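# Take one bottle from the cabinet and stand it on the bench

## Task

Remove exactly one bottle from the cabinet and set it upright on the bench. The other two bottles must stay inside the cabinet.

## Robot and tools

ROBOT AND FRAME. Two six-joint arms, left_arm and right_arm, each ride their own carriage (left_rail, right_rail) on one shared floor track. The track runs along y at x = 0. left_rail is always the one toward +y. Each arm base sits at x = 0, y = its carriage's position_m, z = 0.04 m, facing +x. All reported positions use one scene frame fixed to the table: table top is z = 0, +z is up, +x is the direction the arms face, +y is to their left. The table edge is at x = 0.17 m. left_arm's fingers can fold. Grip with the outer quarter of the pads, near the tips, for a normal squeeze. Deeper grips may hold loosely, slip, or squeeze too hard. Pressing the fingertips into a surface folds them easily. right_arm's fingers are rigid.

execute_actions takes "actions" (a list with one action, or empty to just look) and optional "cameras" (names, ["all"] or []). An action can hold "rows", "steps", "until", and rail commands.
- rows: up to 15 rows, each applied for one 1/30 s step. Each row is one flat list of 18 numbers in [-1, 1]. Left arm comes first: shoulder pan, shoulder lift, elbow, wrist 1, wrist 2, wrist 3, then gripper position, force_limit, speed. The right arm's nine follow in the same order. The six joint numbers are offsets from the Joint targets as they stood when the call began. They are not relative to the previous row. 1.0 equals 2.222 rad. Stated joint ranges are ±6.283 rad, except the elbow at ±3.142. A request more than 0.010 rad past a range is refused.
- The gripper numbers are absolute settings. position +1 is fully open (140 mm), about -0.8 is where the pads touch, and -1 closes until blocked. force_limit goes from about 14 N at -1 to 40 N at 0 and 58 N at +1. speed is about 30 mm/s at -1, 140 at 0 and 250 at +1. Faster closes grip harder. To leave an arm unchanged, send 0 for its joints and repeat its last three gripper numbers; a 0 there is a real command.
- steps: 1 to 450, at least one per row, default 15. After the rows run out, the arm keeps heading for the last row's target.
- Rails: {"left_rail": {"position_m": x}} sets an absolute goal in metres. left_rail accepts -0.8 to 1.5 and right_rail -1.5 to 0.8. Optional speed_m_s is 0.01 to 1 and acceleration_factor is 0.1 to 1. {"stop": true} brakes a carriage. After sending a goal, run {"steps": n, "until": {"left_rail": {"position_status": ["!=", "moving"]}}}. Let it arrive before aiming the gripper at a scene point. Keep the carriages at least 0.78 m apart.
- until reads only the rails. A field can be matched directly or as [op, value], with op one of = != < <= > >=. {"all": {"status": "ended"}} and {"any": {"status": "ended"}} are also allowed.

move has these arguments:
- target: one 18-number row, or a list of up to 15 rows. Every row is offset from the current Joint targets, not chained from the row before. All joints travel in step, so the gripper path curves.
- speed: rad/s for the joint with farthest to go, 0.01 to 3.14, default 0.5. Give one value, or one per target.
- blend: rad, for rounding corners in a list.
- stop_force: N, 3 to 120. The arm's path ends when the wrist senses that much push. Use a slow speed with it. Leave it out when pulling away from a contact.
- zero: re-zeroes the force sensor before the move; default true.
- blocking: false returns early; then call wait or stop before sending more.
The result adds a "move:" line reading done, off_target, moving, held or fault, plus limits=held if a step was withheld. Arms do not avoid obstacles and are stiff, so aiming past a firm contact can fault the arm.

wait: seconds 0 to 10. stop: brakes a running move; the fingers keep going. zoom_image: camera plus region [x0, y0, x1, y1] in image pixels, each side at most 504. zero_wrist_force: arm left_arm or right_arm. finished_scene: scene number 1 or 2; call it only when the bottle stands on the bench unaided.

CAMERAS: cam_high, cam_low, cam_front, cam_side, cam_left_wrist, cam_right_wrist, all 896x504.

RESULT LINES
- Joint positions and Joint targets: one block per arm with the rail (m), then the six joints (rad).
- end_effector_position (m) and end_effector_quat_wxyz are in the scene frame. The position is the point between the closed pads. Fingertips reach about 33 mm beyond it, or 9 mm when fully open. The gripper's fingers point along its +z axis and close along its y axis.
- object_status: 0 moving, 1 blocked while opening, 2 blocked while closing (a grip), 3 at the goal or pads met. A grip should read 2.
- position_measured is in counts: 3 is open, about 139 is 60 mm, 200 is 20 mm, 230 is pads touching.
- Wrist force and Wrist torque are given in the end-effector axes.
- Wrist depth is a 7x7 grid of distances in mm.
- Motor temperatures, and position_status: moving, done, contact_stop, time_out, stopped, stopped_with_arm, stopped_for_other_arm, stopped_for_other_carriage.
- "joint command not followed" means the clearance check altered a command. "joint sent to its limit" means a joint was clipped at its end.

AVOID
- Anything ending up off the table, including on the track or the metal strip, fails the scene.
- Dropping the bottle or releasing it while it still moves.
- Hitting the cabinet or the bench.
- About 150 N of outside force, or joint contact torque of 135 N m (shoulders and elbow) or 25.2 N m (wrists), stops that arm for 10 s.
- Any contact between the two arms.
- Motors reaching 85 °C, which sets the brakes.
- Holding a load far off-centre or twisting the gripper hard.
- Bumping the two bottles that must stay in the cabinet.

Each tool is called after "Request:" as name(argument=value, ...) on one line, values as JSON.

## Session

Request:
execute_actions(actions=[])

Scene clock: 0.00 s.
left_arm: end_effector_position=(+0.3456, +1.0488, +0.5800) position_measured=3 object_status=3 end_effector_quat_wxyz=(+0.000, +0.000, +1.000, +0.000) | right_arm: end_effector_position=(+0.3456, -1.0650, +0.5800) position_measured=3 object_status=3 end_effector_quat_wxyz=(+0.000, +0.000, +1.000, +0.000)
Joint positions: left_arm=[1.022 -0.316 -1.725 0.971 -0.816 -1.571 -0.316] | right_arm=[-1.092 -0.316 -1.725 0.971 -0.816 -1.571 -0.316]
Joint velocities: within noise
Joint torques (N m): no reading
Motor temperatures (°C): left_arm=[32 27 32 34 46 35] | right_arm=[31 33 28 41 40 35]
Wrist force (N): no reading
Wrist torque (N m): no reading
Wrist force, peak (N): no reading
Wrist depth (mm): cam_left_wrist=[- 649 658 675 624 633 630 / - - 670 679 725 665 686 / 753 - - 729 713 668 709 / - 115 - - - 138 742 / - 107 - 821 - 128 101 / - - - - - - 90 / - 1943 1973 1793 1818 1818 -] | cam_right_wrist=[687 683 672 661 650 652 636 / 720 716 693 683 685 650 664 / 764 745 740 720 714 703 691 / 810 776 774 762 750 731 729 / 1764 98 810 802 808 133 109 / - 105 866 857 830 842 92 / - 2033 1950 1904 1859 1919 -]
Joint targets: left_arm=[1.022 -0.316 -1.725 0.971 -0.816 -1.571 -0.316] | right_arm=[-1.092 -0.316 -1.725 0.971 -0.816 -1.571 -0.316]
Tool commands: left_gripper/position=+1.0 left_gripper/force_limit=+1.0 left_gripper/speed=+1.0 right_gripper/position=+1.0 right_gripper/force_limit=+1.0 right_gripper/speed=+1.0
left_rail: position_m=1.022 position_status=done
right_rail: position_m=-1.092 position_status=done

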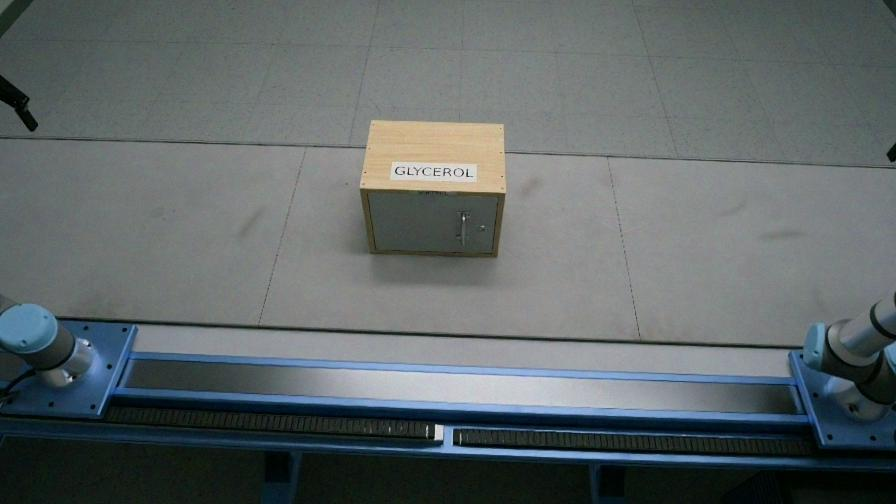

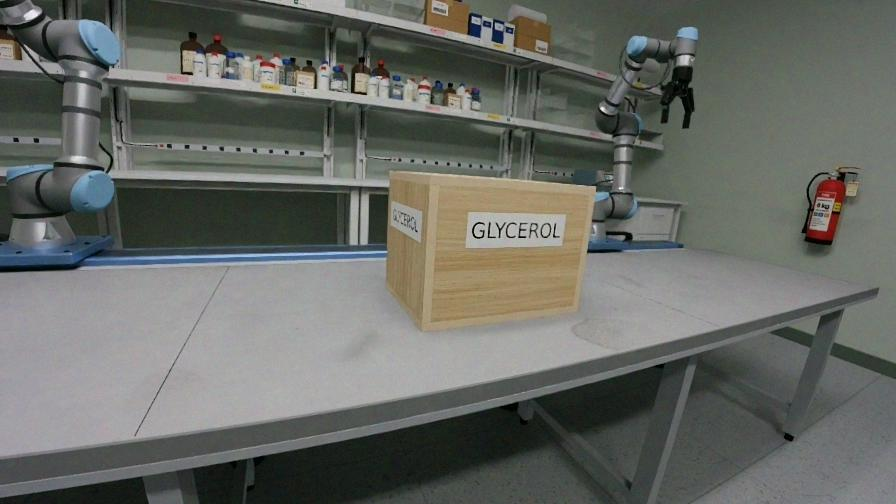

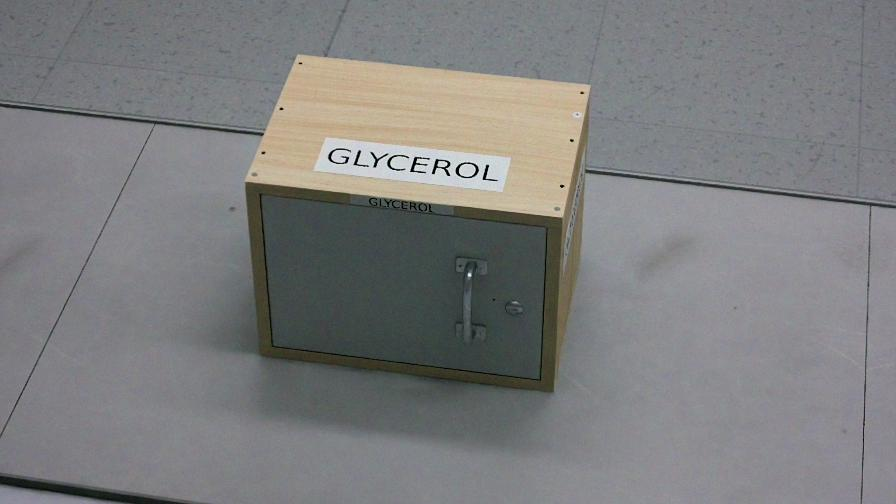

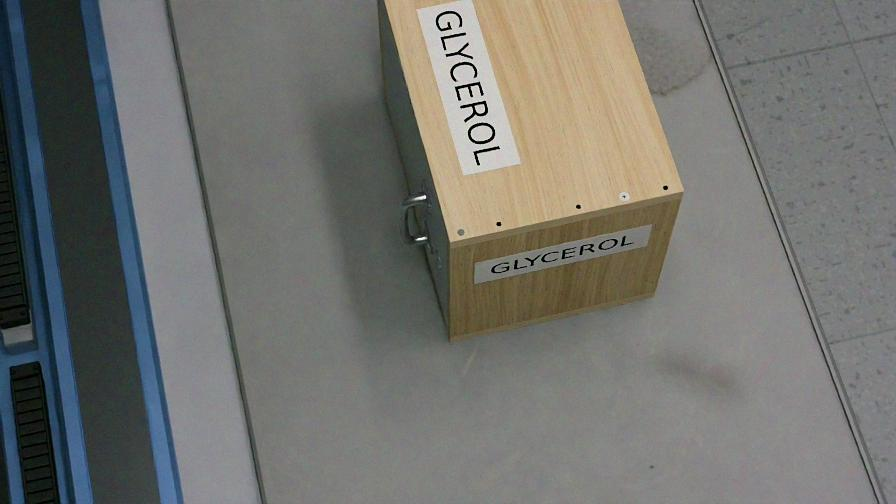

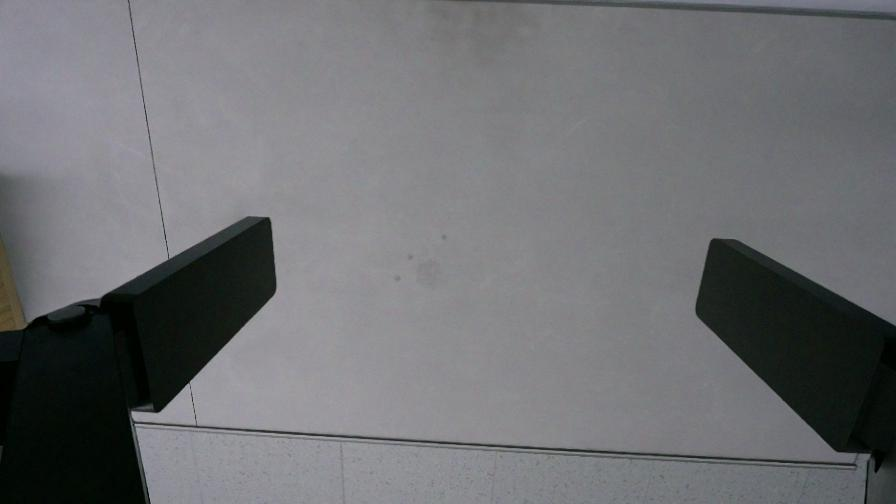

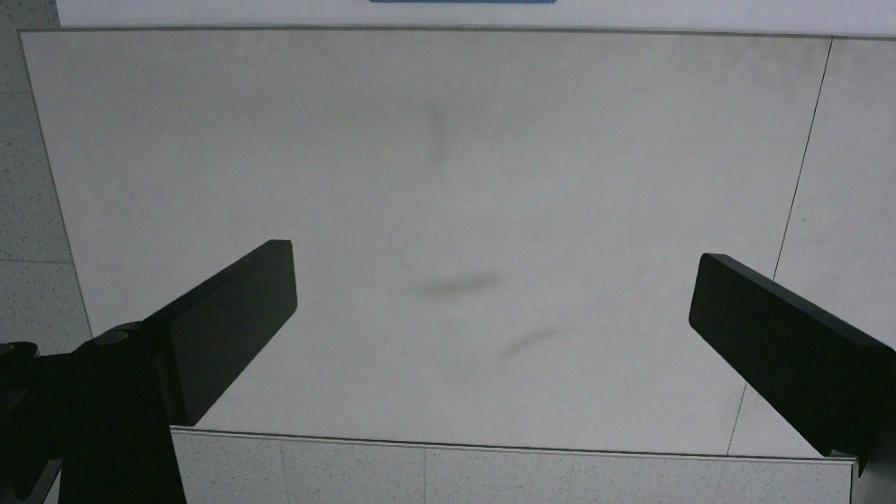

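Request:
zoom_image(camera="cam_front", region=[230, 40, 620, 400])

Request:
zoom_image(camera="cam_front", region=[430, 240, 570, 350])

Request:
zoom_image(camera="cam_side", region=[360, 150, 500, 350])

Request:
zoom_image(camera="cam_high", region=[340, 110, 520, 270])

Scaled by 1.292 from the camera's 896x504 image, which has a finer 1280x720 frame.

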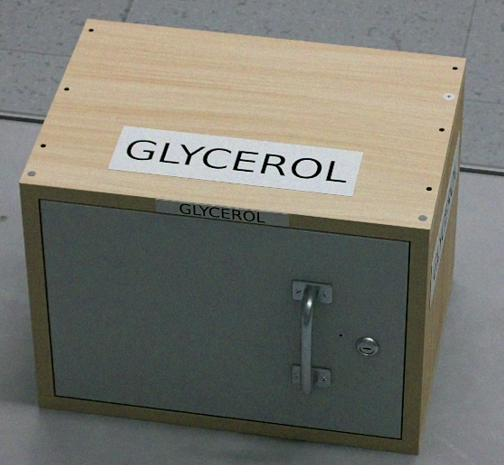

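Scaled by 3.600 from the camera's 896x504 image, which has a finer 1280x720 frame.

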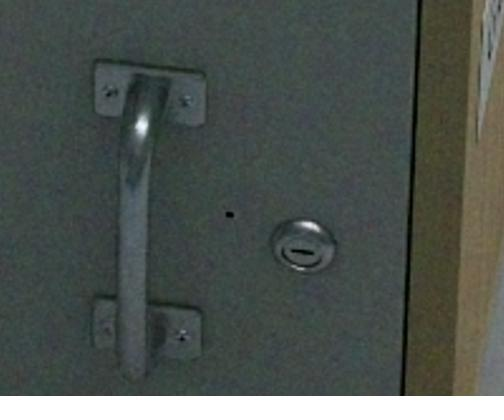

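Scaled by 2.520 from the camera's 896x504 image, which has a finer 1280x720 frame.

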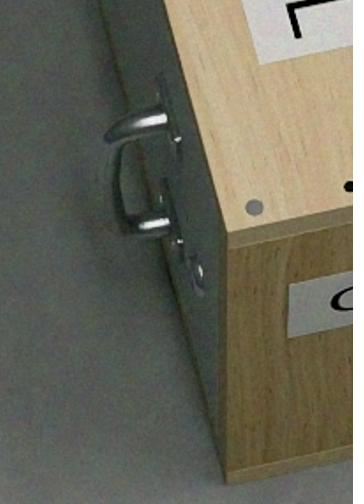

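Scaled by 2.800 from the camera's 896x504 image, which has a finer 1280x720 frame.

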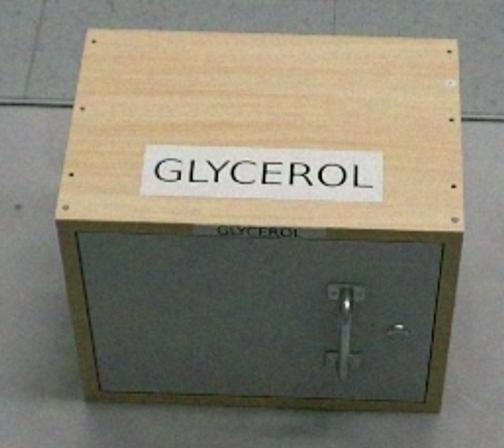

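Request:
execute_actions(actions=[{"right_rail": {"position_m": -0.45, "acceleration_factor": 0.5}, "steps": 150, "until": {"right_rail": {"position_status": ["!=", "moving"]}}}], cameras=["cam_right_wrist", "cam_high"])

Scene clock: 21.80 s.
left_arm: end_effector_position=(+0.3456, +1.0488, +0.5800) position_measured=3 object_status=3 end_effector_quat_wxyz=(+0.000, +0.000, +1.000, +0.000) | right_arm: end_effector_position=(+0.3456, -0.4228, +0.5800) position_measured=3 object_status=3 end_effector_quat_wxyz=(+0.000, +0.000, +1.000, +0.000)
Joint positions: left_arm=[1.022 -0.316 -1.725 0.971 -0.816 -1.571 -0.316] | right_arm=[-0.45 -0.316 -1.725 0.971 -0.816 -1.571 -0.316]
Joint torques (N m): left_arm=[0.01 -11.17 -18.93 -3.01 -0.13 -0.28] | right_arm=[0.75 -13.8 -20.87 -2.99 -0.26 0.2]
Wrist force (N): left_arm=[0.1 0.3 0.1] | right_arm=[0.0 0.3 0.0]
Wrist torque (N m): left_arm=[0.07 -0.01 0.00] | right_arm=[0.05 0.00 0.01]
Wrist force, peak (N): left_arm=[0.3 -0.4 0.0] | right_arm=[-0.2 -1.7 0.0]
Wrist depth (mm): cam_left_wrist=[618 670 646 654 644 - - / 699 717 684 701 663 - 672 / 740 - - 694 - - - / 793 123 742 767 723 138 734 / - 107 - - - 128 101 / - - 863 872 875 - 90 / - 1831 1844 1858 1943 1818 -] | cam_right_wrist=[683 683 674 663 648 647 638 / 718 706 727 687 681 672 664 / 752 747 727 727 712 701 689 / 827 786 771 762 752 603 543 / 833 98 821 805 781 143 109 / - 105 875 848 842 568 92 / - 1950 1950 1904 1904 521 -]
Joint targets: left_arm=[1.022 -0.316 -1.725 0.971 -0.816 -1.571 -0.316] | right_arm=[-0.450 -0.316 -1.725 0.971 -0.816 -1.571 -0.316]
Tool commands: left_gripper/position=+1.0 left_gripper/force_limit=+1.0 left_gripper/speed=+1.0 right_gripper/position=+1.0 right_gripper/force_limit=+1.0 right_gripper/speed=+1.0
left_rail: position_m=1.022 position_status=done
right_rail: position_m=-0.450 position_status=done
camera_calibration:
cam_right_wrist: T_world_to_cam=[[-0.00343776, 0.998804, -0.0487736, 0.464918], [0.952321, 0.0181499, 0.304557, -0.484805], [0.305078, -0.0454011, -0.951245, 0.565155], [0, 0, 0, 1]] pos_world=[0.290872, -0.429904, 0.707927]
Images, in order (width x height): cam_high 896x504, cam_right_wrist 896x504.

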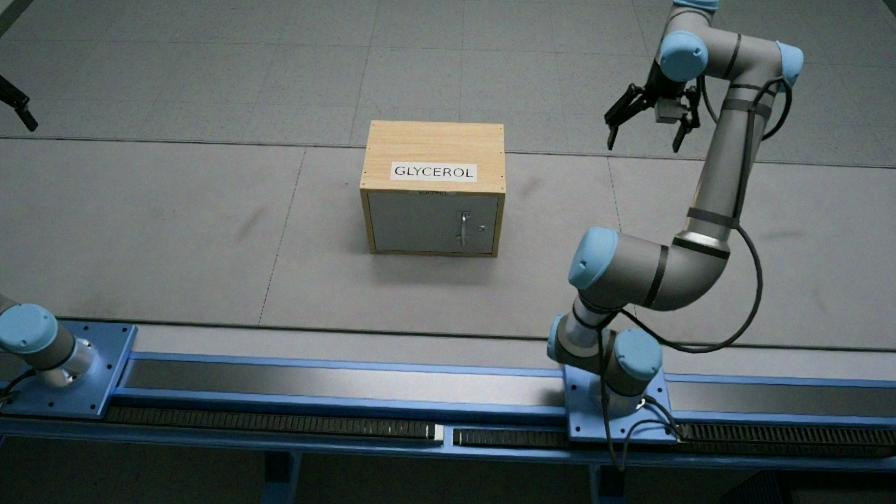

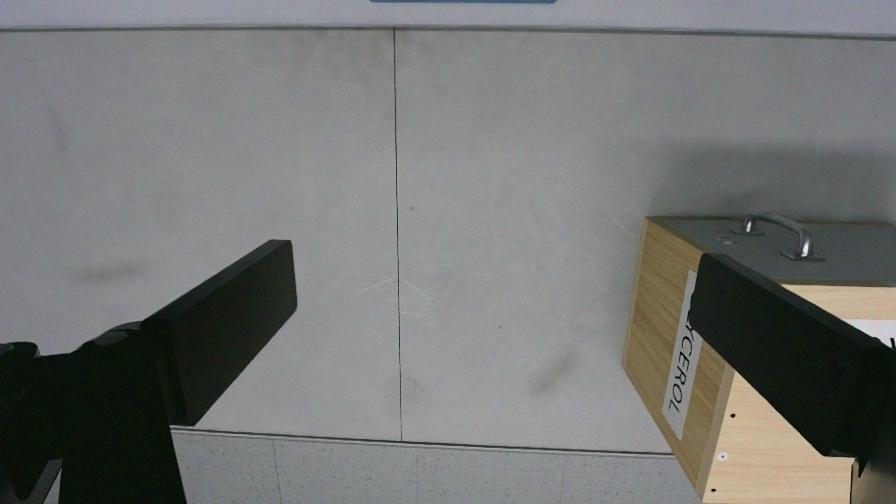

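Request:
zoom_image(camera="cam_right_wrist", region=[610, 190, 896, 350])

Scaled by 1.762 from the camera's 896x504 image, which has a finer 1280x720 frame.

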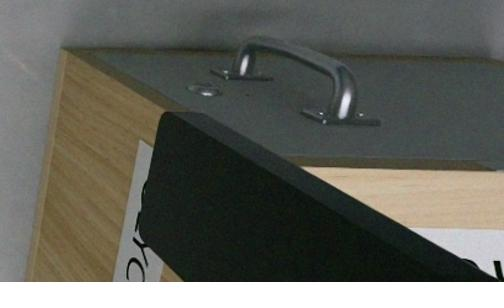

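Request:
move(target=[0,0,0,0,0,0,1,1,1,0.38578,0.1649,0.0667,-0.23195,0,0.38578,1,1,1], speed=0.7, cameras=["cam_right_wrist", "cam_front", "cam_side"])

Scene clock: 27.77 s.
left_arm: end_effector_position=(+0.3456, +1.0488, +0.5800) position_measured=3 object_status=3 end_effector_quat_wxyz=(+0.000, +0.000, +1.000, +0.000) | right_arm: end_effector_position=(+0.4202, -0.0422, +0.4003) position_measured=3 object_status=3 end_effector_quat_wxyz=(+0.000, +0.000, +1.000, +0.000)
Joint positions: left_arm=[1.022 -0.316 -1.725 0.971 -0.816 -1.571 -0.316] | right_arm=[-0.45 0.541 -1.359 1.119 -1.331 -1.571 0.541]
Joint torques (N m): left_arm=[0.3 -10.94 -18.97 -3.04 -0.36 -0.17] | right_arm=[8.93 -27.71 -17.51 -5.11 -0.06 2.23]
Wrist force (N): left_arm=[0.2 -0.3 0.1] | right_arm=[0.2 0.2 -0.1]
Wrist torque (N m): left_arm=[-0.05 -0.05 0.00] | right_arm=[0.05 -0.02 -0.08]
Wrist force, peak (N): left_arm=[0.5 -0.1 0.0] | right_arm=[0.9 2.9 1.1]
Wrist depth (mm): cam_left_wrist=[- - - - - - - / 701 699 - 668 - 672 663 / - 723 - 731 705 690 - / 778 123 760 - - 129 - / - 107 818 751 - 128 101 / - 869 832 - - 783 90 / - 1858 1900 1858 1805 1780 -] | cam_right_wrist=[509 504 499 487 484 476 470 / 539 526 525 516 505 498 497 / 564 558 549 531 519 513 513 / 591 578 260 262 264 269 273 / 628 98 263 259 255 144 109 / - 98 286 275 270 266 92 / - 693 306 292 286 282 -]
Joint targets: left_arm=[1.022 -0.316 -1.725 0.971 -0.816 -1.571 -0.316] | right_arm=[-0.450 0.541 -1.359 1.119 -1.331 -1.571 0.541]
left_rail: position_m=1.022 position_status=done
right_rail: position_m=-0.450 position_status=done
move: done
camera_calibration:
cam_right_wrist: T_world_to_cam=[[-0.00343336, 0.998824, -0.0483656, 0.0761459], [0.952127, 0.01805, 0.305171, -0.508193], [0.305685, -0.0450024, -0.951069, 0.388469], [0, 0, 0, 1]] pos_world=[0.365376, -0.0494014, 0.528229]
Images, in order (width x height): cam_front 896x504, cam_side 896x504, cam_right_wrist 896x504.

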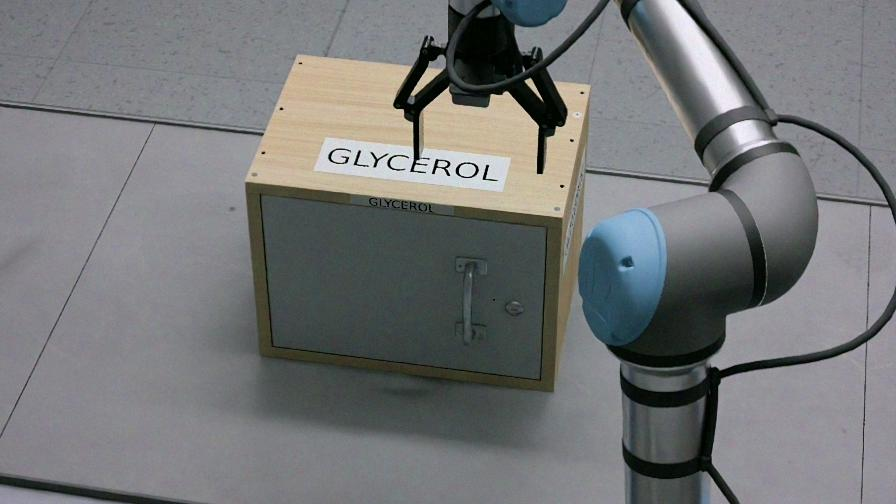

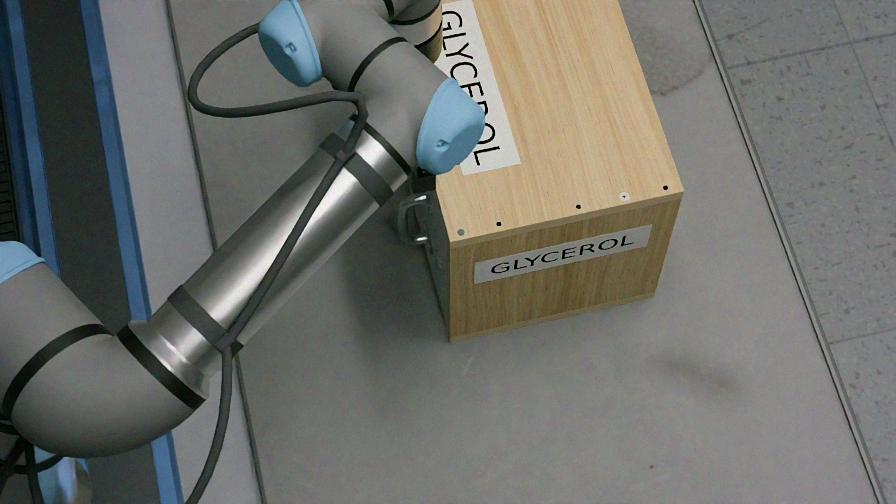

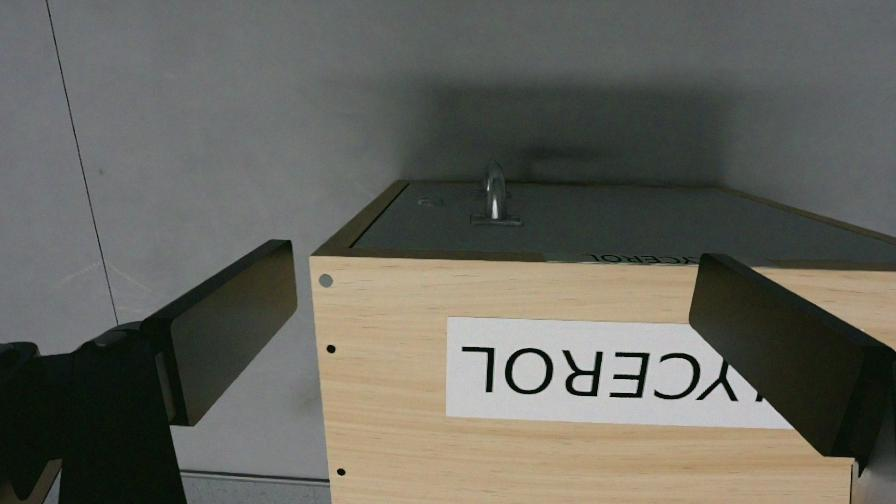

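Request:
zoom_image(camera="cam_right_wrist", region=[390, 130, 610, 270])

Request:
zoom_image(camera="cam_side", region=[370, 150, 490, 270])

Scaled by 2.291 from the camera's 896x504 image, which has a finer 1280x720 frame.

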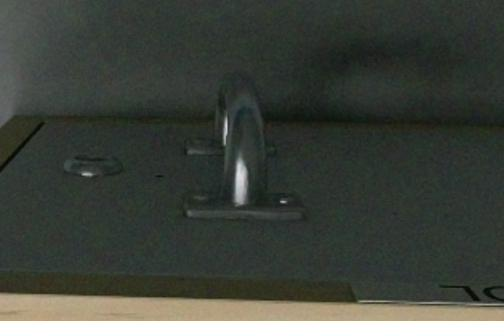

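Scaled by 4.200 from the camera's 896x504 image, which has a finer 1280x720 frame.

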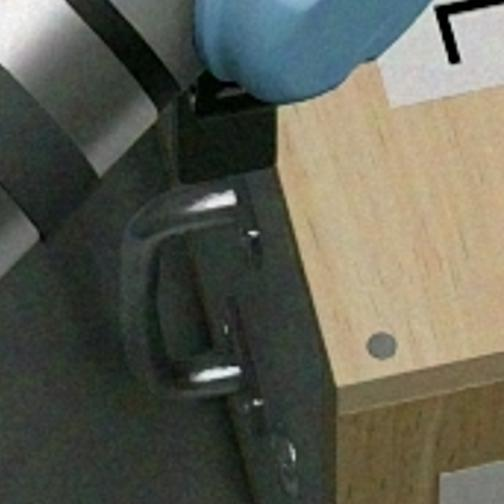

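Request:
move(target=[0,0,0,0,0,0,1,1,1,0.00671,-0.00429,0.12109,-0.1168,0,0.00671,1,1,1], speed=0.4, cameras=["cam_right_wrist", "cam_front", "cam_low"])

Scene clock: 35.23 s.
left_arm: end_effector_position=(+0.3456, +1.0488, +0.5800) position_measured=3 object_status=3 end_effector_quat_wxyz=(+0.000, +0.000, +1.000, +0.000) | right_arm: end_effector_position=(+0.4201, -0.0319, +0.3003) position_measured=3 object_status=3 end_effector_quat_wxyz=(+0.000, +0.000, +1.000, +0.000)
Joint positions: left_arm=[1.022 -0.316 -1.725 0.971 -0.816 -1.571 -0.316] | right_arm=[-0.45 0.556 -1.368 1.387 -1.591 -1.571 0.556]
Joint torques (N m): left_arm=[0.44 -11.05 -18.55 -3.1 -0.42 -0.34] | right_arm=[8.93 -44.87 -18.28 -5.08 -0.11 2.25]
Wrist force (N): left_arm=[0.3 0.1 0.0] | right_arm=[0.3 0.3 -0.1]
Wrist torque (N m): left_arm=[0.02 -0.07 0.00] | right_arm=[0.07 -0.04 -0.08]
Wrist force, peak (N): left_arm=[0.3 0.2 0.4] | right_arm=[0.3 0.5 1.1]
Wrist depth (mm): cam_left_wrist=[651 - 658 - - - 640 / 656 699 717 - - - - / - 740 - - 758 723 - / - 123 147 - - 130 738 / - 107 778 803 813 128 101 / - - 848 832 821 832 90 / - 1914 1858 1844 1872 1818 -] | cam_right_wrist=[413 404 404 398 391 386 383 / 431 433 421 417 409 405 397 / 457 452 444 431 427 416 415 / 486 466 259 261 267 270 273 / 498 98 160 172 173 144 109 / - 105 161 157 154 152 92 / - 172 170 166 162 160 158]
Joint targets: left_arm=[1.022 -0.316 -1.725 0.971 -0.816 -1.571 -0.316] | right_arm=[-0.450 0.556 -1.368 1.388 -1.591 -1.571 0.556]
left_rail: position_m=1.022 position_status=done
right_rail: position_m=-0.450 position_status=done
move: done
camera_calibration:
cam_right_wrist: T_world_to_cam=[[-0.00343336, 0.998824, -0.0483656, 0.0611165], [0.952127, 0.01805, 0.305171, -0.477829], [0.305685, -0.0450024, -0.951069, 0.293726], [0, 0, 0, 1]] pos_world=[0.365376, -0.0392014, 0.428129]
Images, in order (width x height): cam_low 896x504, cam_front 896x504, cam_right_wrist 896x504.

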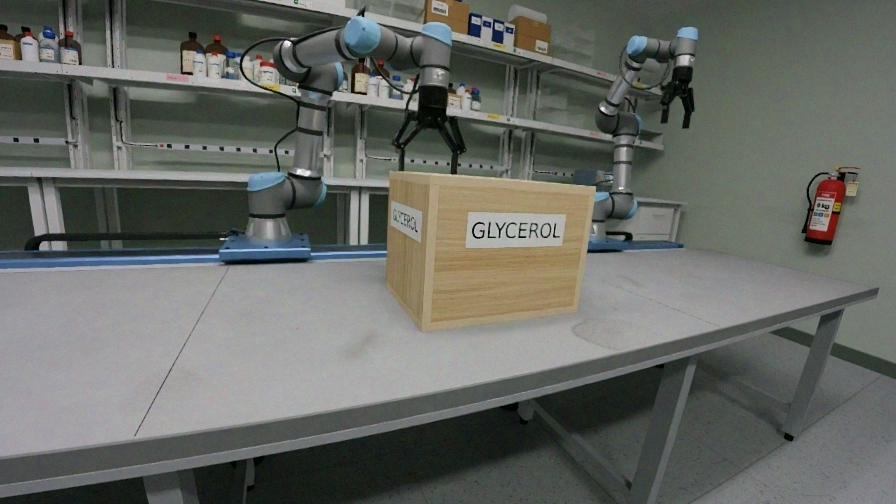

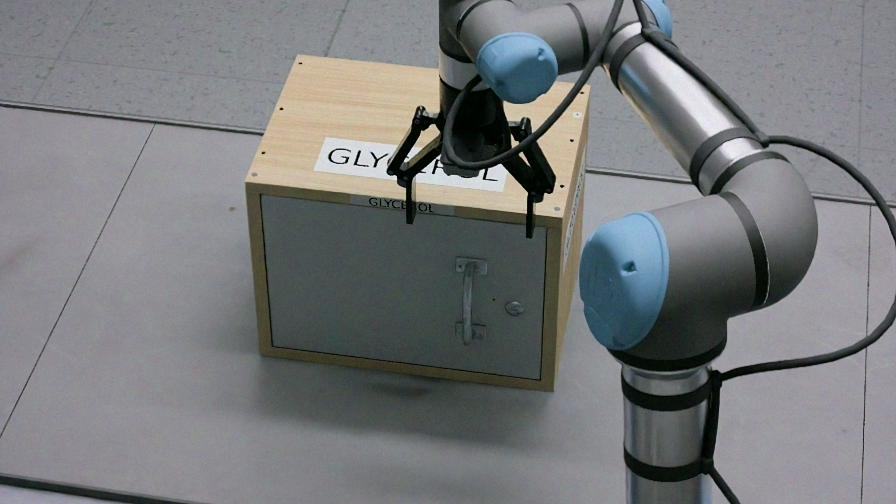

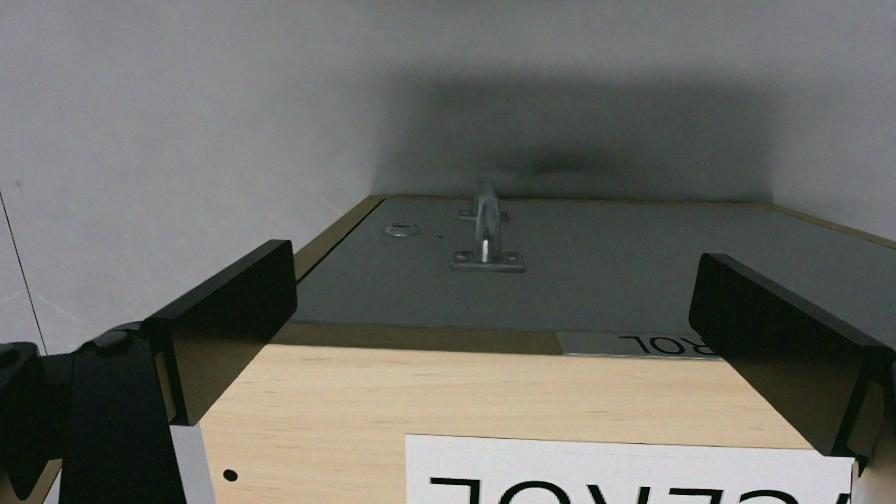

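Request:
zoom_image(camera="cam_right_wrist", region=[360, 160, 580, 370])

Scaled by 2.291 from the camera's 896x504 image, which has a finer 1280x720 frame.

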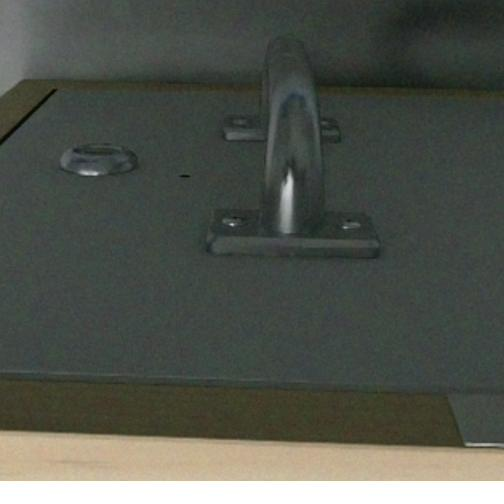

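Request:
move(target=[0,0,0,0,0,0,1,1,1,0,0.01399,0.09302,-0.10702,0,0,1,1,1], speed=0.2, stop_force=12, cameras=["cam_right_wrist", "cam_front", "cam_side"])

Scene clock: 40.63 s.
left_arm: end_effector_position=(+0.3456, +1.0488, +0.5800) position_measured=3 object_status=3 end_effector_quat_wxyz=(+0.000, +0.000, +1.000, +0.000) | right_arm: end_effector_position=(+0.4202, -0.0319, +0.2052) position_measured=3 object_status=3 end_effector_quat_wxyz=(+0.000, +0.000, +1.000, +0.000)
Joint positions: left_arm=[1.022 -0.316 -1.725 0.971 -0.816 -1.571 -0.316] | right_arm=[-0.45 0.556 -1.337 1.594 -1.829 -1.571 0.556]
Joint torques (N m): left_arm=[0.11 -11.09 -18.97 -3.01 -0.58 -0.58] | right_arm=[6.55 -27.98 -17.28 -5.03 -0.1 2.26]
Wrist force (N): left_arm=[0.0 0.3 -0.1] | right_arm=[0.4 0.4 0.1]
Wrist torque (N m): left_arm=[0.06 0.01 0.00] | right_arm=[0.10 -0.08 -0.07]
Wrist force, peak (N): left_arm=[0.5 0.0 0.1] | right_arm=[0.4 0.4 0.7]
Wrist depth (mm): cam_left_wrist=[- - - - 653 658 632 / - - - - 695 643 - / 805 721 - 694 - - 729 / 776 123 821 - 774 129 - / - 107 912 808 - 127 101 / - 101 - 832 - - 90 / - 1928 1914 1858 1885 1818 -] | cam_right_wrist=[322 318 314 311 304 301 298 / 338 335 329 323 319 314 308 / 355 351 347 338 336 331 327 / 376 366 261 262 266 270 272 / 390 98 161 161 173 144 109 / - 105 127 127 122 129 92 / - 100 101 101 102 102 98]
Joint targets: left_arm=[1.022 -0.316 -1.725 0.971 -0.816 -1.571 -0.316] | right_arm=[-0.450 0.556 -1.337 1.594 -1.829 -1.571 0.556]
left_rail: position_m=1.022 position_status=done
right_rail: position_m=-0.450 position_status=done
move: done
camera_calibration:
cam_right_wrist: T_world_to_cam=[[-0.00343336, 0.998824, -0.0483656, 0.056417], [0.952127, 0.01805, 0.305171, -0.448809], [0.305685, -0.0450024, -0.951069, 0.203284], [0, 0, 0, 1]] pos_world=[0.365376, -0.0391014, 0.333029]
Images, in order (width x height): cam_front 896x504, cam_side 896x504, cam_right_wrist 896x504.

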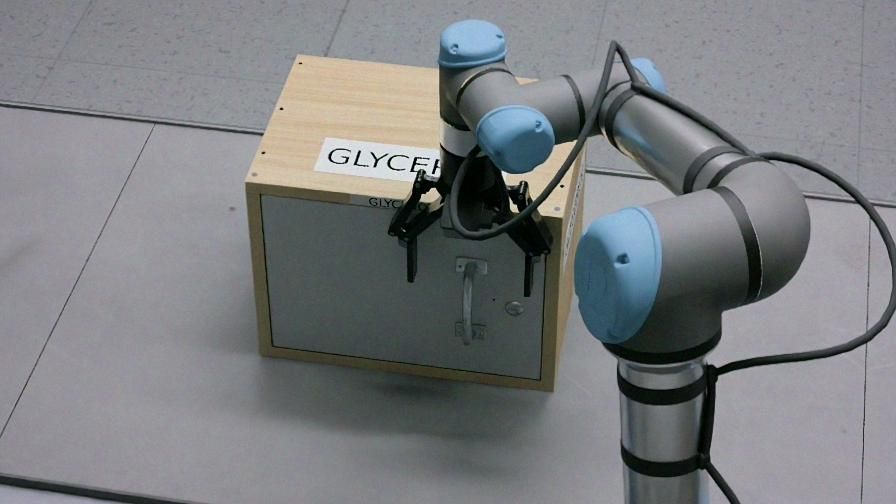

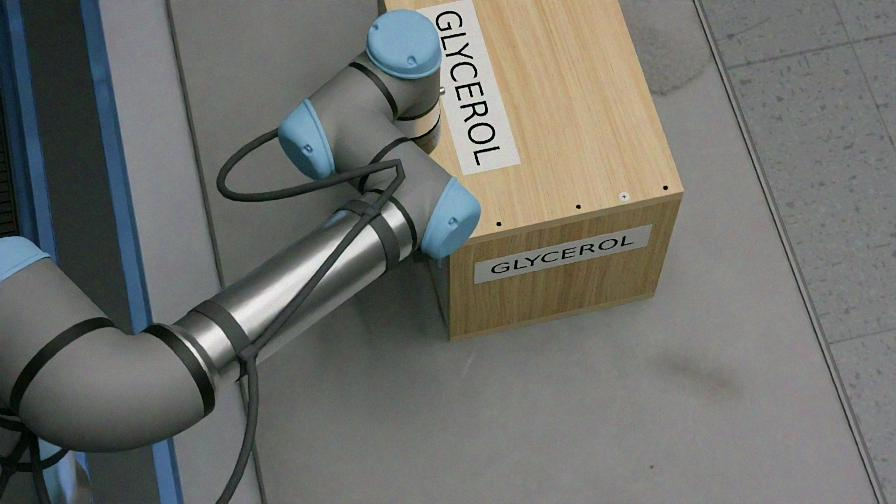

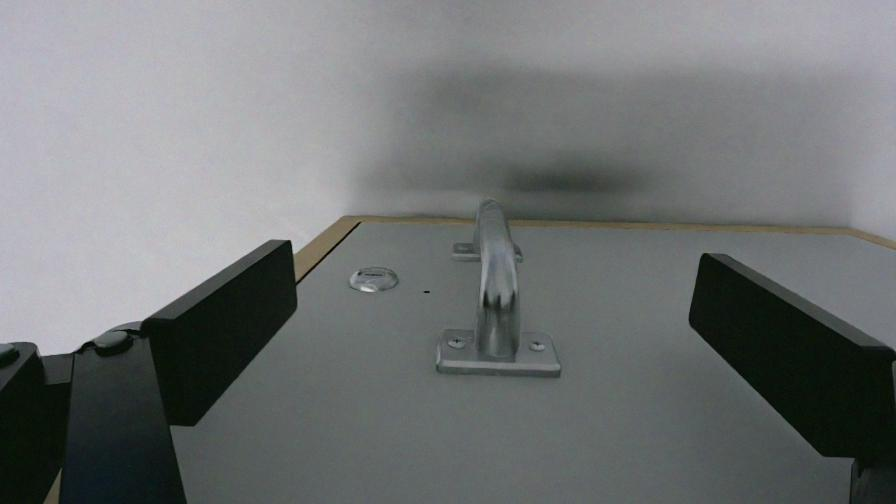

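Request:
execute_actions(actions=[{"rows": [[0,0,0,0,0,0,1,1,1,0,0,0,0,0,0,-0.35,0,0]], "steps": 30}])

Request:
execute_actions(actions=[{"rows": [[0,0,0,0,0,0,1,1,1,0,0,0,0,0,0,-1,0,-1]], "steps": 60}], cameras=["cam_right_wrist"])

Scene clock: 46.23 s.
left_arm: end_effector_position=(+0.3456, +1.0488, +0.5800) position_measured=3 object_status=3 end_effector_quat_wxyz=(+0.000, +0.000, +1.000, +0.000) | right_arm: end_effector_position=(+0.4202, -0.0319, +0.2052) position_measured=173 object_status=3 end_effector_quat_wxyz=(+0.000, +0.000, +1.000, +0.000)
Joint positions: left_arm=[1.022 -0.316 -1.725 0.971 -0.816 -1.571 -0.316] | right_arm=[-0.45 0.556 -1.337 1.594 -1.829 -1.571 0.556]
Joint torques (N m): left_arm=[0.35 -11.35 -18.48 -2.93 -0.69 -0.63] | right_arm=[2.9 -28.48 -17.7 -4.84 0.06 2.1]
Wrist force (N): left_arm=[0.1 0.0 -0.3] | right_arm=[0.2 0.2 0.1]
Wrist torque (N m): left_arm=[0.00 -0.02 0.00] | right_arm=[0.06 -0.04 -0.07]
Wrist force, peak (N): left_arm=[0.2 0.3 -0.3] | right_arm=[0.4 0.4 0.2]
Wrist depth (mm): cam_left_wrist=[- 666 - - 622 - - / - - - 668 - - 681 / - 734 - - 709 725 705 / - 123 835 760 - 719 727 / - 108 829 - - 136 101 / - - - 798 843 - 90 / - 1914 1844 1914 1805 1928 -] | cam_right_wrist=[321 319 313 310 303 301 296 / 338 335 330 325 319 315 310 / 354 351 346 340 337 331 326 / 375 372 292 156 241 269 273 / 400 384 94 138 110 188 175 / 414 70 74 122 116 76 136 / - - - 102 102 76 -]
Joint targets: left_arm=[1.022 -0.316 -1.725 0.971 -0.816 -1.571 -0.316] | right_arm=[-0.450 0.556 -1.337 1.594 -1.829 -1.571 0.556]
left_rail: position_m=1.022 position_status=done
right_rail: position_m=-0.450 position_status=done

Scene clock: 48.43 s.
left_arm: end_effector_position=(+0.3456, +1.0488, +0.5800) position_measured=3 object_status=3 end_effector_quat_wxyz=(+0.000, +0.000, +1.000, +0.000) | right_arm: end_effector_position=(+0.4202, -0.0319, +0.2052) position_measured=214 object_status=2 end_effector_quat_wxyz=(+0.000, +0.000, +1.000, +0.000)
Joint positions: left_arm=[1.022 -0.316 -1.725 0.971 -0.816 -1.571 -0.316] | right_arm=[-0.45 0.556 -1.337 1.594 -1.829 -1.571 0.556]
Joint torques (N m): left_arm=[1.02 -11.29 -19.52 -2.98 -0.7 -0.5] | right_arm=[-0.21 -39.14 -17.76 0.91 -4.34 2.16]
Wrist force (N): left_arm=[-0.2 -0.1 0.0] | right_arm=[0.0 11.2 -2.0]
Wrist torque (N m): left_arm=[-0.01 0.05 0.00] | right_arm=[0.49 -0.02 -0.50]
Wrist force, peak (N): left_arm=[0.4 0.3 -0.2] | right_arm=[-1.8 18.4 3.4]
Wrist depth (mm): cam_left_wrist=[- 649 656 648 - 635 641 / - - 699 690 672 682 - / 753 - 736 - 701 - - / - 123 - - - 138 - / - 107 811 781 764 136 101 / - 884 837 - 818 - 90 / - 1914 1885 1818 1805 1914 -] | cam_right_wrist=[322 318 313 310 305 301 298 / 338 335 329 324 320 315 311 / 356 351 348 340 337 330 326 / 377 370 291 293 265 267 270 / 397 199 184 97 109 186 174 / 127 128 77 75 75 80 135 / - - - 102 - 72 -]
Joint targets: left_arm=[1.022 -0.316 -1.725 0.971 -0.816 -1.571 -0.316] | right_arm=[-0.450 0.556 -1.337 1.594 -1.829 -1.571 0.556]
left_rail: position_m=1.022 position_status=done
right_rail: position_m=-0.450 position_status=done
camera_calibration:
cam_right_wrist: T_world_to_cam=[[-0.00343483, 0.998824, -0.0483613, 0.0564161], [0.952136, 0.0180487, 0.305142, -0.448803], [0.305656, -0.0449984, -0.951078, 0.203297], [0, 0, 0, 1]] pos_world=[0.365376, -0.0391014, 0.333029]
Images, in order (width x height): cam_right_wrist 896x504.

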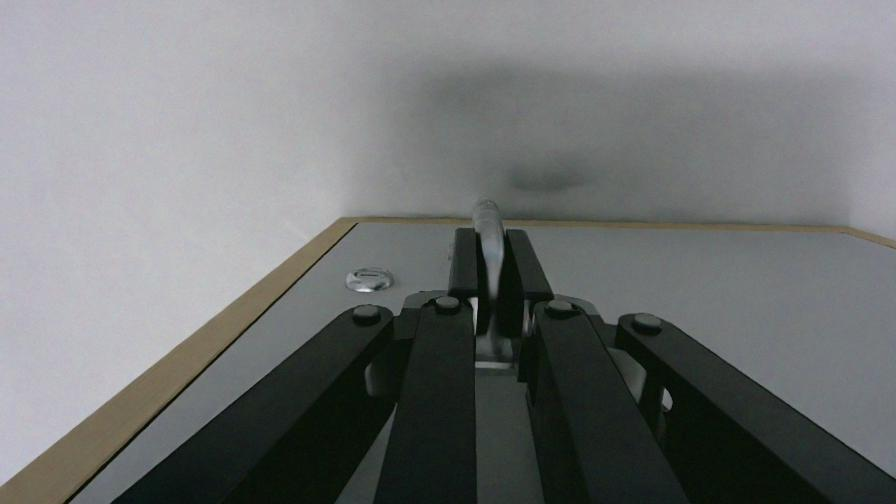

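Request:
move(target=[0,0,0,0,0,0,1,1,1,0.01239,-0.01411,0.01752,-0.00342,0,0.05167,-1,0,-1], speed=0.1, stop_force=40, cameras=["cam_right_wrist", "cam_front"])

Scene clock: 53.43 s.
left_arm: end_effector_position=(+0.3456, +1.0488, +0.5800) position_measured=3 object_status=3 end_effector_quat_wxyz=(+0.000, +0.000, +1.000, +0.000) | right_arm: end_effector_position=(+0.3970, -0.0280, +0.2052) position_measured=214 object_status=2 end_effector_quat_wxyz=(+0.000, +0.044, +0.999, +0.000)
Joint positions: left_arm=[1.022 -0.316 -1.725 0.971 -0.816 -1.571 -0.316] | right_arm=[-0.45 0.584 -1.369 1.633 -1.836 -1.571 0.671]
Joint torques (N m): left_arm=[-0.36 -11.57 -19.15 -3.15 -0.67 -0.61] | right_arm=[12.22 -39.69 -17.61 -7.19 1.66 2.61]
Wrist force (N): left_arm=[0.1 0.3 0.1] | right_arm=[1.7 -13.3 -7.3]
Wrist torque (N m): left_arm=[0.06 -0.02 0.00] | right_arm=[0.28 -0.04 -0.48]
Wrist force, peak (N): left_arm=[0.4 0.2 -0.3] | right_arm=[2.1 -19.2 -8.0]
Wrist depth (mm): cam_left_wrist=[675 - - - 644 638 640 / - - - - - - 656 / 727 749 719 717 703 - - / - 123 - - 744 719 - / - 107 - 795 783 137 100 / - 102 - 843 - 818 90 / - 1900 1818 1818 1844 1805 -] | cam_right_wrist=[322 318 314 310 304 302 297 / 338 335 331 325 322 315 310 / 357 351 347 340 335 330 325 / 378 371 357 262 264 267 269 / 400 388 184 101 109 186 174 / 423 133 77 75 75 86 135 / - - - 102 - 72 -]
Joint targets: left_arm=[1.022 -0.316 -1.725 0.971 -0.816 -1.571 -0.316] | right_arm=[-0.450 0.584 -1.369 1.633 -1.836 -1.571 0.671]
left_rail: position_m=1.022 position_status=done
right_rail: position_m=-0.450 position_status=done
move: done
camera_calibration:
cam_right_wrist: T_world_to_cam=[[0.0836508, 0.995328, -0.04822, 0.0178143], [0.950068, -0.065062, 0.305184, -0.42838], [0.300621, -0.0713412, -0.951072, 0.211798], [0, 0, 0, 1]] pos_world=[0.34183, -0.0304925, 0.333029]
Images, in order (width x height): cam_front 896x504, cam_right_wrist 896x504.

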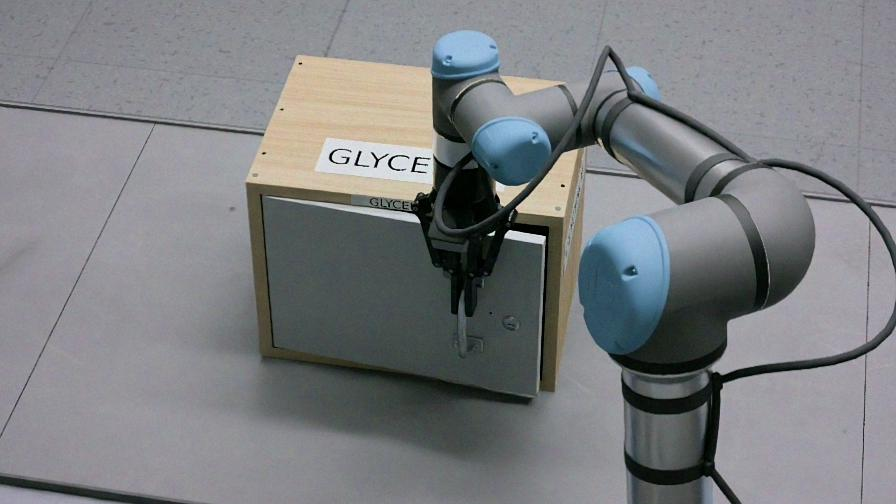

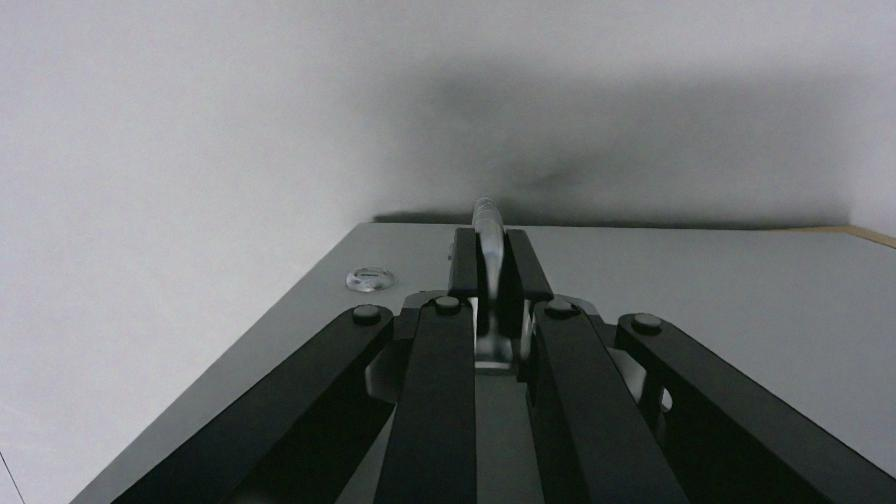

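Request:
move(target=[[0,0,0,0,0,0,1,1,1,0.02079,-0.01764,0.02125,-0.00361,0,0.0797,-1,0,-1],[0,0,0,0,0,0,1,1,1,0.04562,-0.02881,0.03431,-0.0055,0,0.16344,-1,0,-1]], speed=0.2, blend=0.03, stop_force=40)

Scene clock: 58.93 s.
left_arm: end_effector_position=(+0.3456, +1.0488, +0.5800) position_measured=3 object_status=3 end_effector_quat_wxyz=(+0.000, +0.000, +1.000, +0.000) | right_arm: end_effector_position=(+0.3306, -0.0078, +0.2052) position_measured=214 object_status=2 end_effector_quat_wxyz=(+0.000, +0.174, +0.985, +0.000)
Joint positions: left_arm=[1.022 -0.316 -1.725 0.971 -0.816 -1.571 -0.316] | right_arm=[-0.45 0.685 -1.433 1.71 -1.849 -1.571 1.034]
Joint torques (N m): left_arm=[0.47 -11.49 -19.32 -3.09 -0.67 -0.74] | right_arm=[7.01 -42.43 -14.72 -1.43 -0.36 2.72]
Wrist force (N): left_arm=[0.3 0.1 0.1] | right_arm=[0.3 10.6 1.5]
Wrist torque (N m): left_arm=[0.02 -0.06 0.00] | right_arm=[0.43 0.02 -0.56]
Wrist force, peak (N): left_arm=[0.4 0.4 -0.1] | right_arm=[1.7 -18.3 -8.6]
Wrist depth (mm): cam_left_wrist=[- 658 668 640 635 633 618 / - 681 - 679 734 682 - / - 725 723 723 - 731 717 / - 123 742 - 740 723 723 / - 108 - - 813 136 101 / - 866 - - - - 90 / - 1943 1928 1831 1831 1844 -] | cam_right_wrist=[336 328 315 311 306 301 297 / 347 335 329 325 319 313 310 / 357 352 346 339 337 331 326 / 379 372 357 262 264 265 266 / 402 388 184 96 109 186 172 / 427 407 77 75 75 80 135 / - - - 102 - 72 -]
Joint targets: left_arm=[1.022 -0.316 -1.725 0.971 -0.816 -1.571 -0.316] | right_arm=[-0.450 0.685 -1.433 1.710 -1.849 -1.571 1.034]
left_rail: position_m=1.022 position_status=done
right_rail: position_m=-0.450 position_status=done
move: done


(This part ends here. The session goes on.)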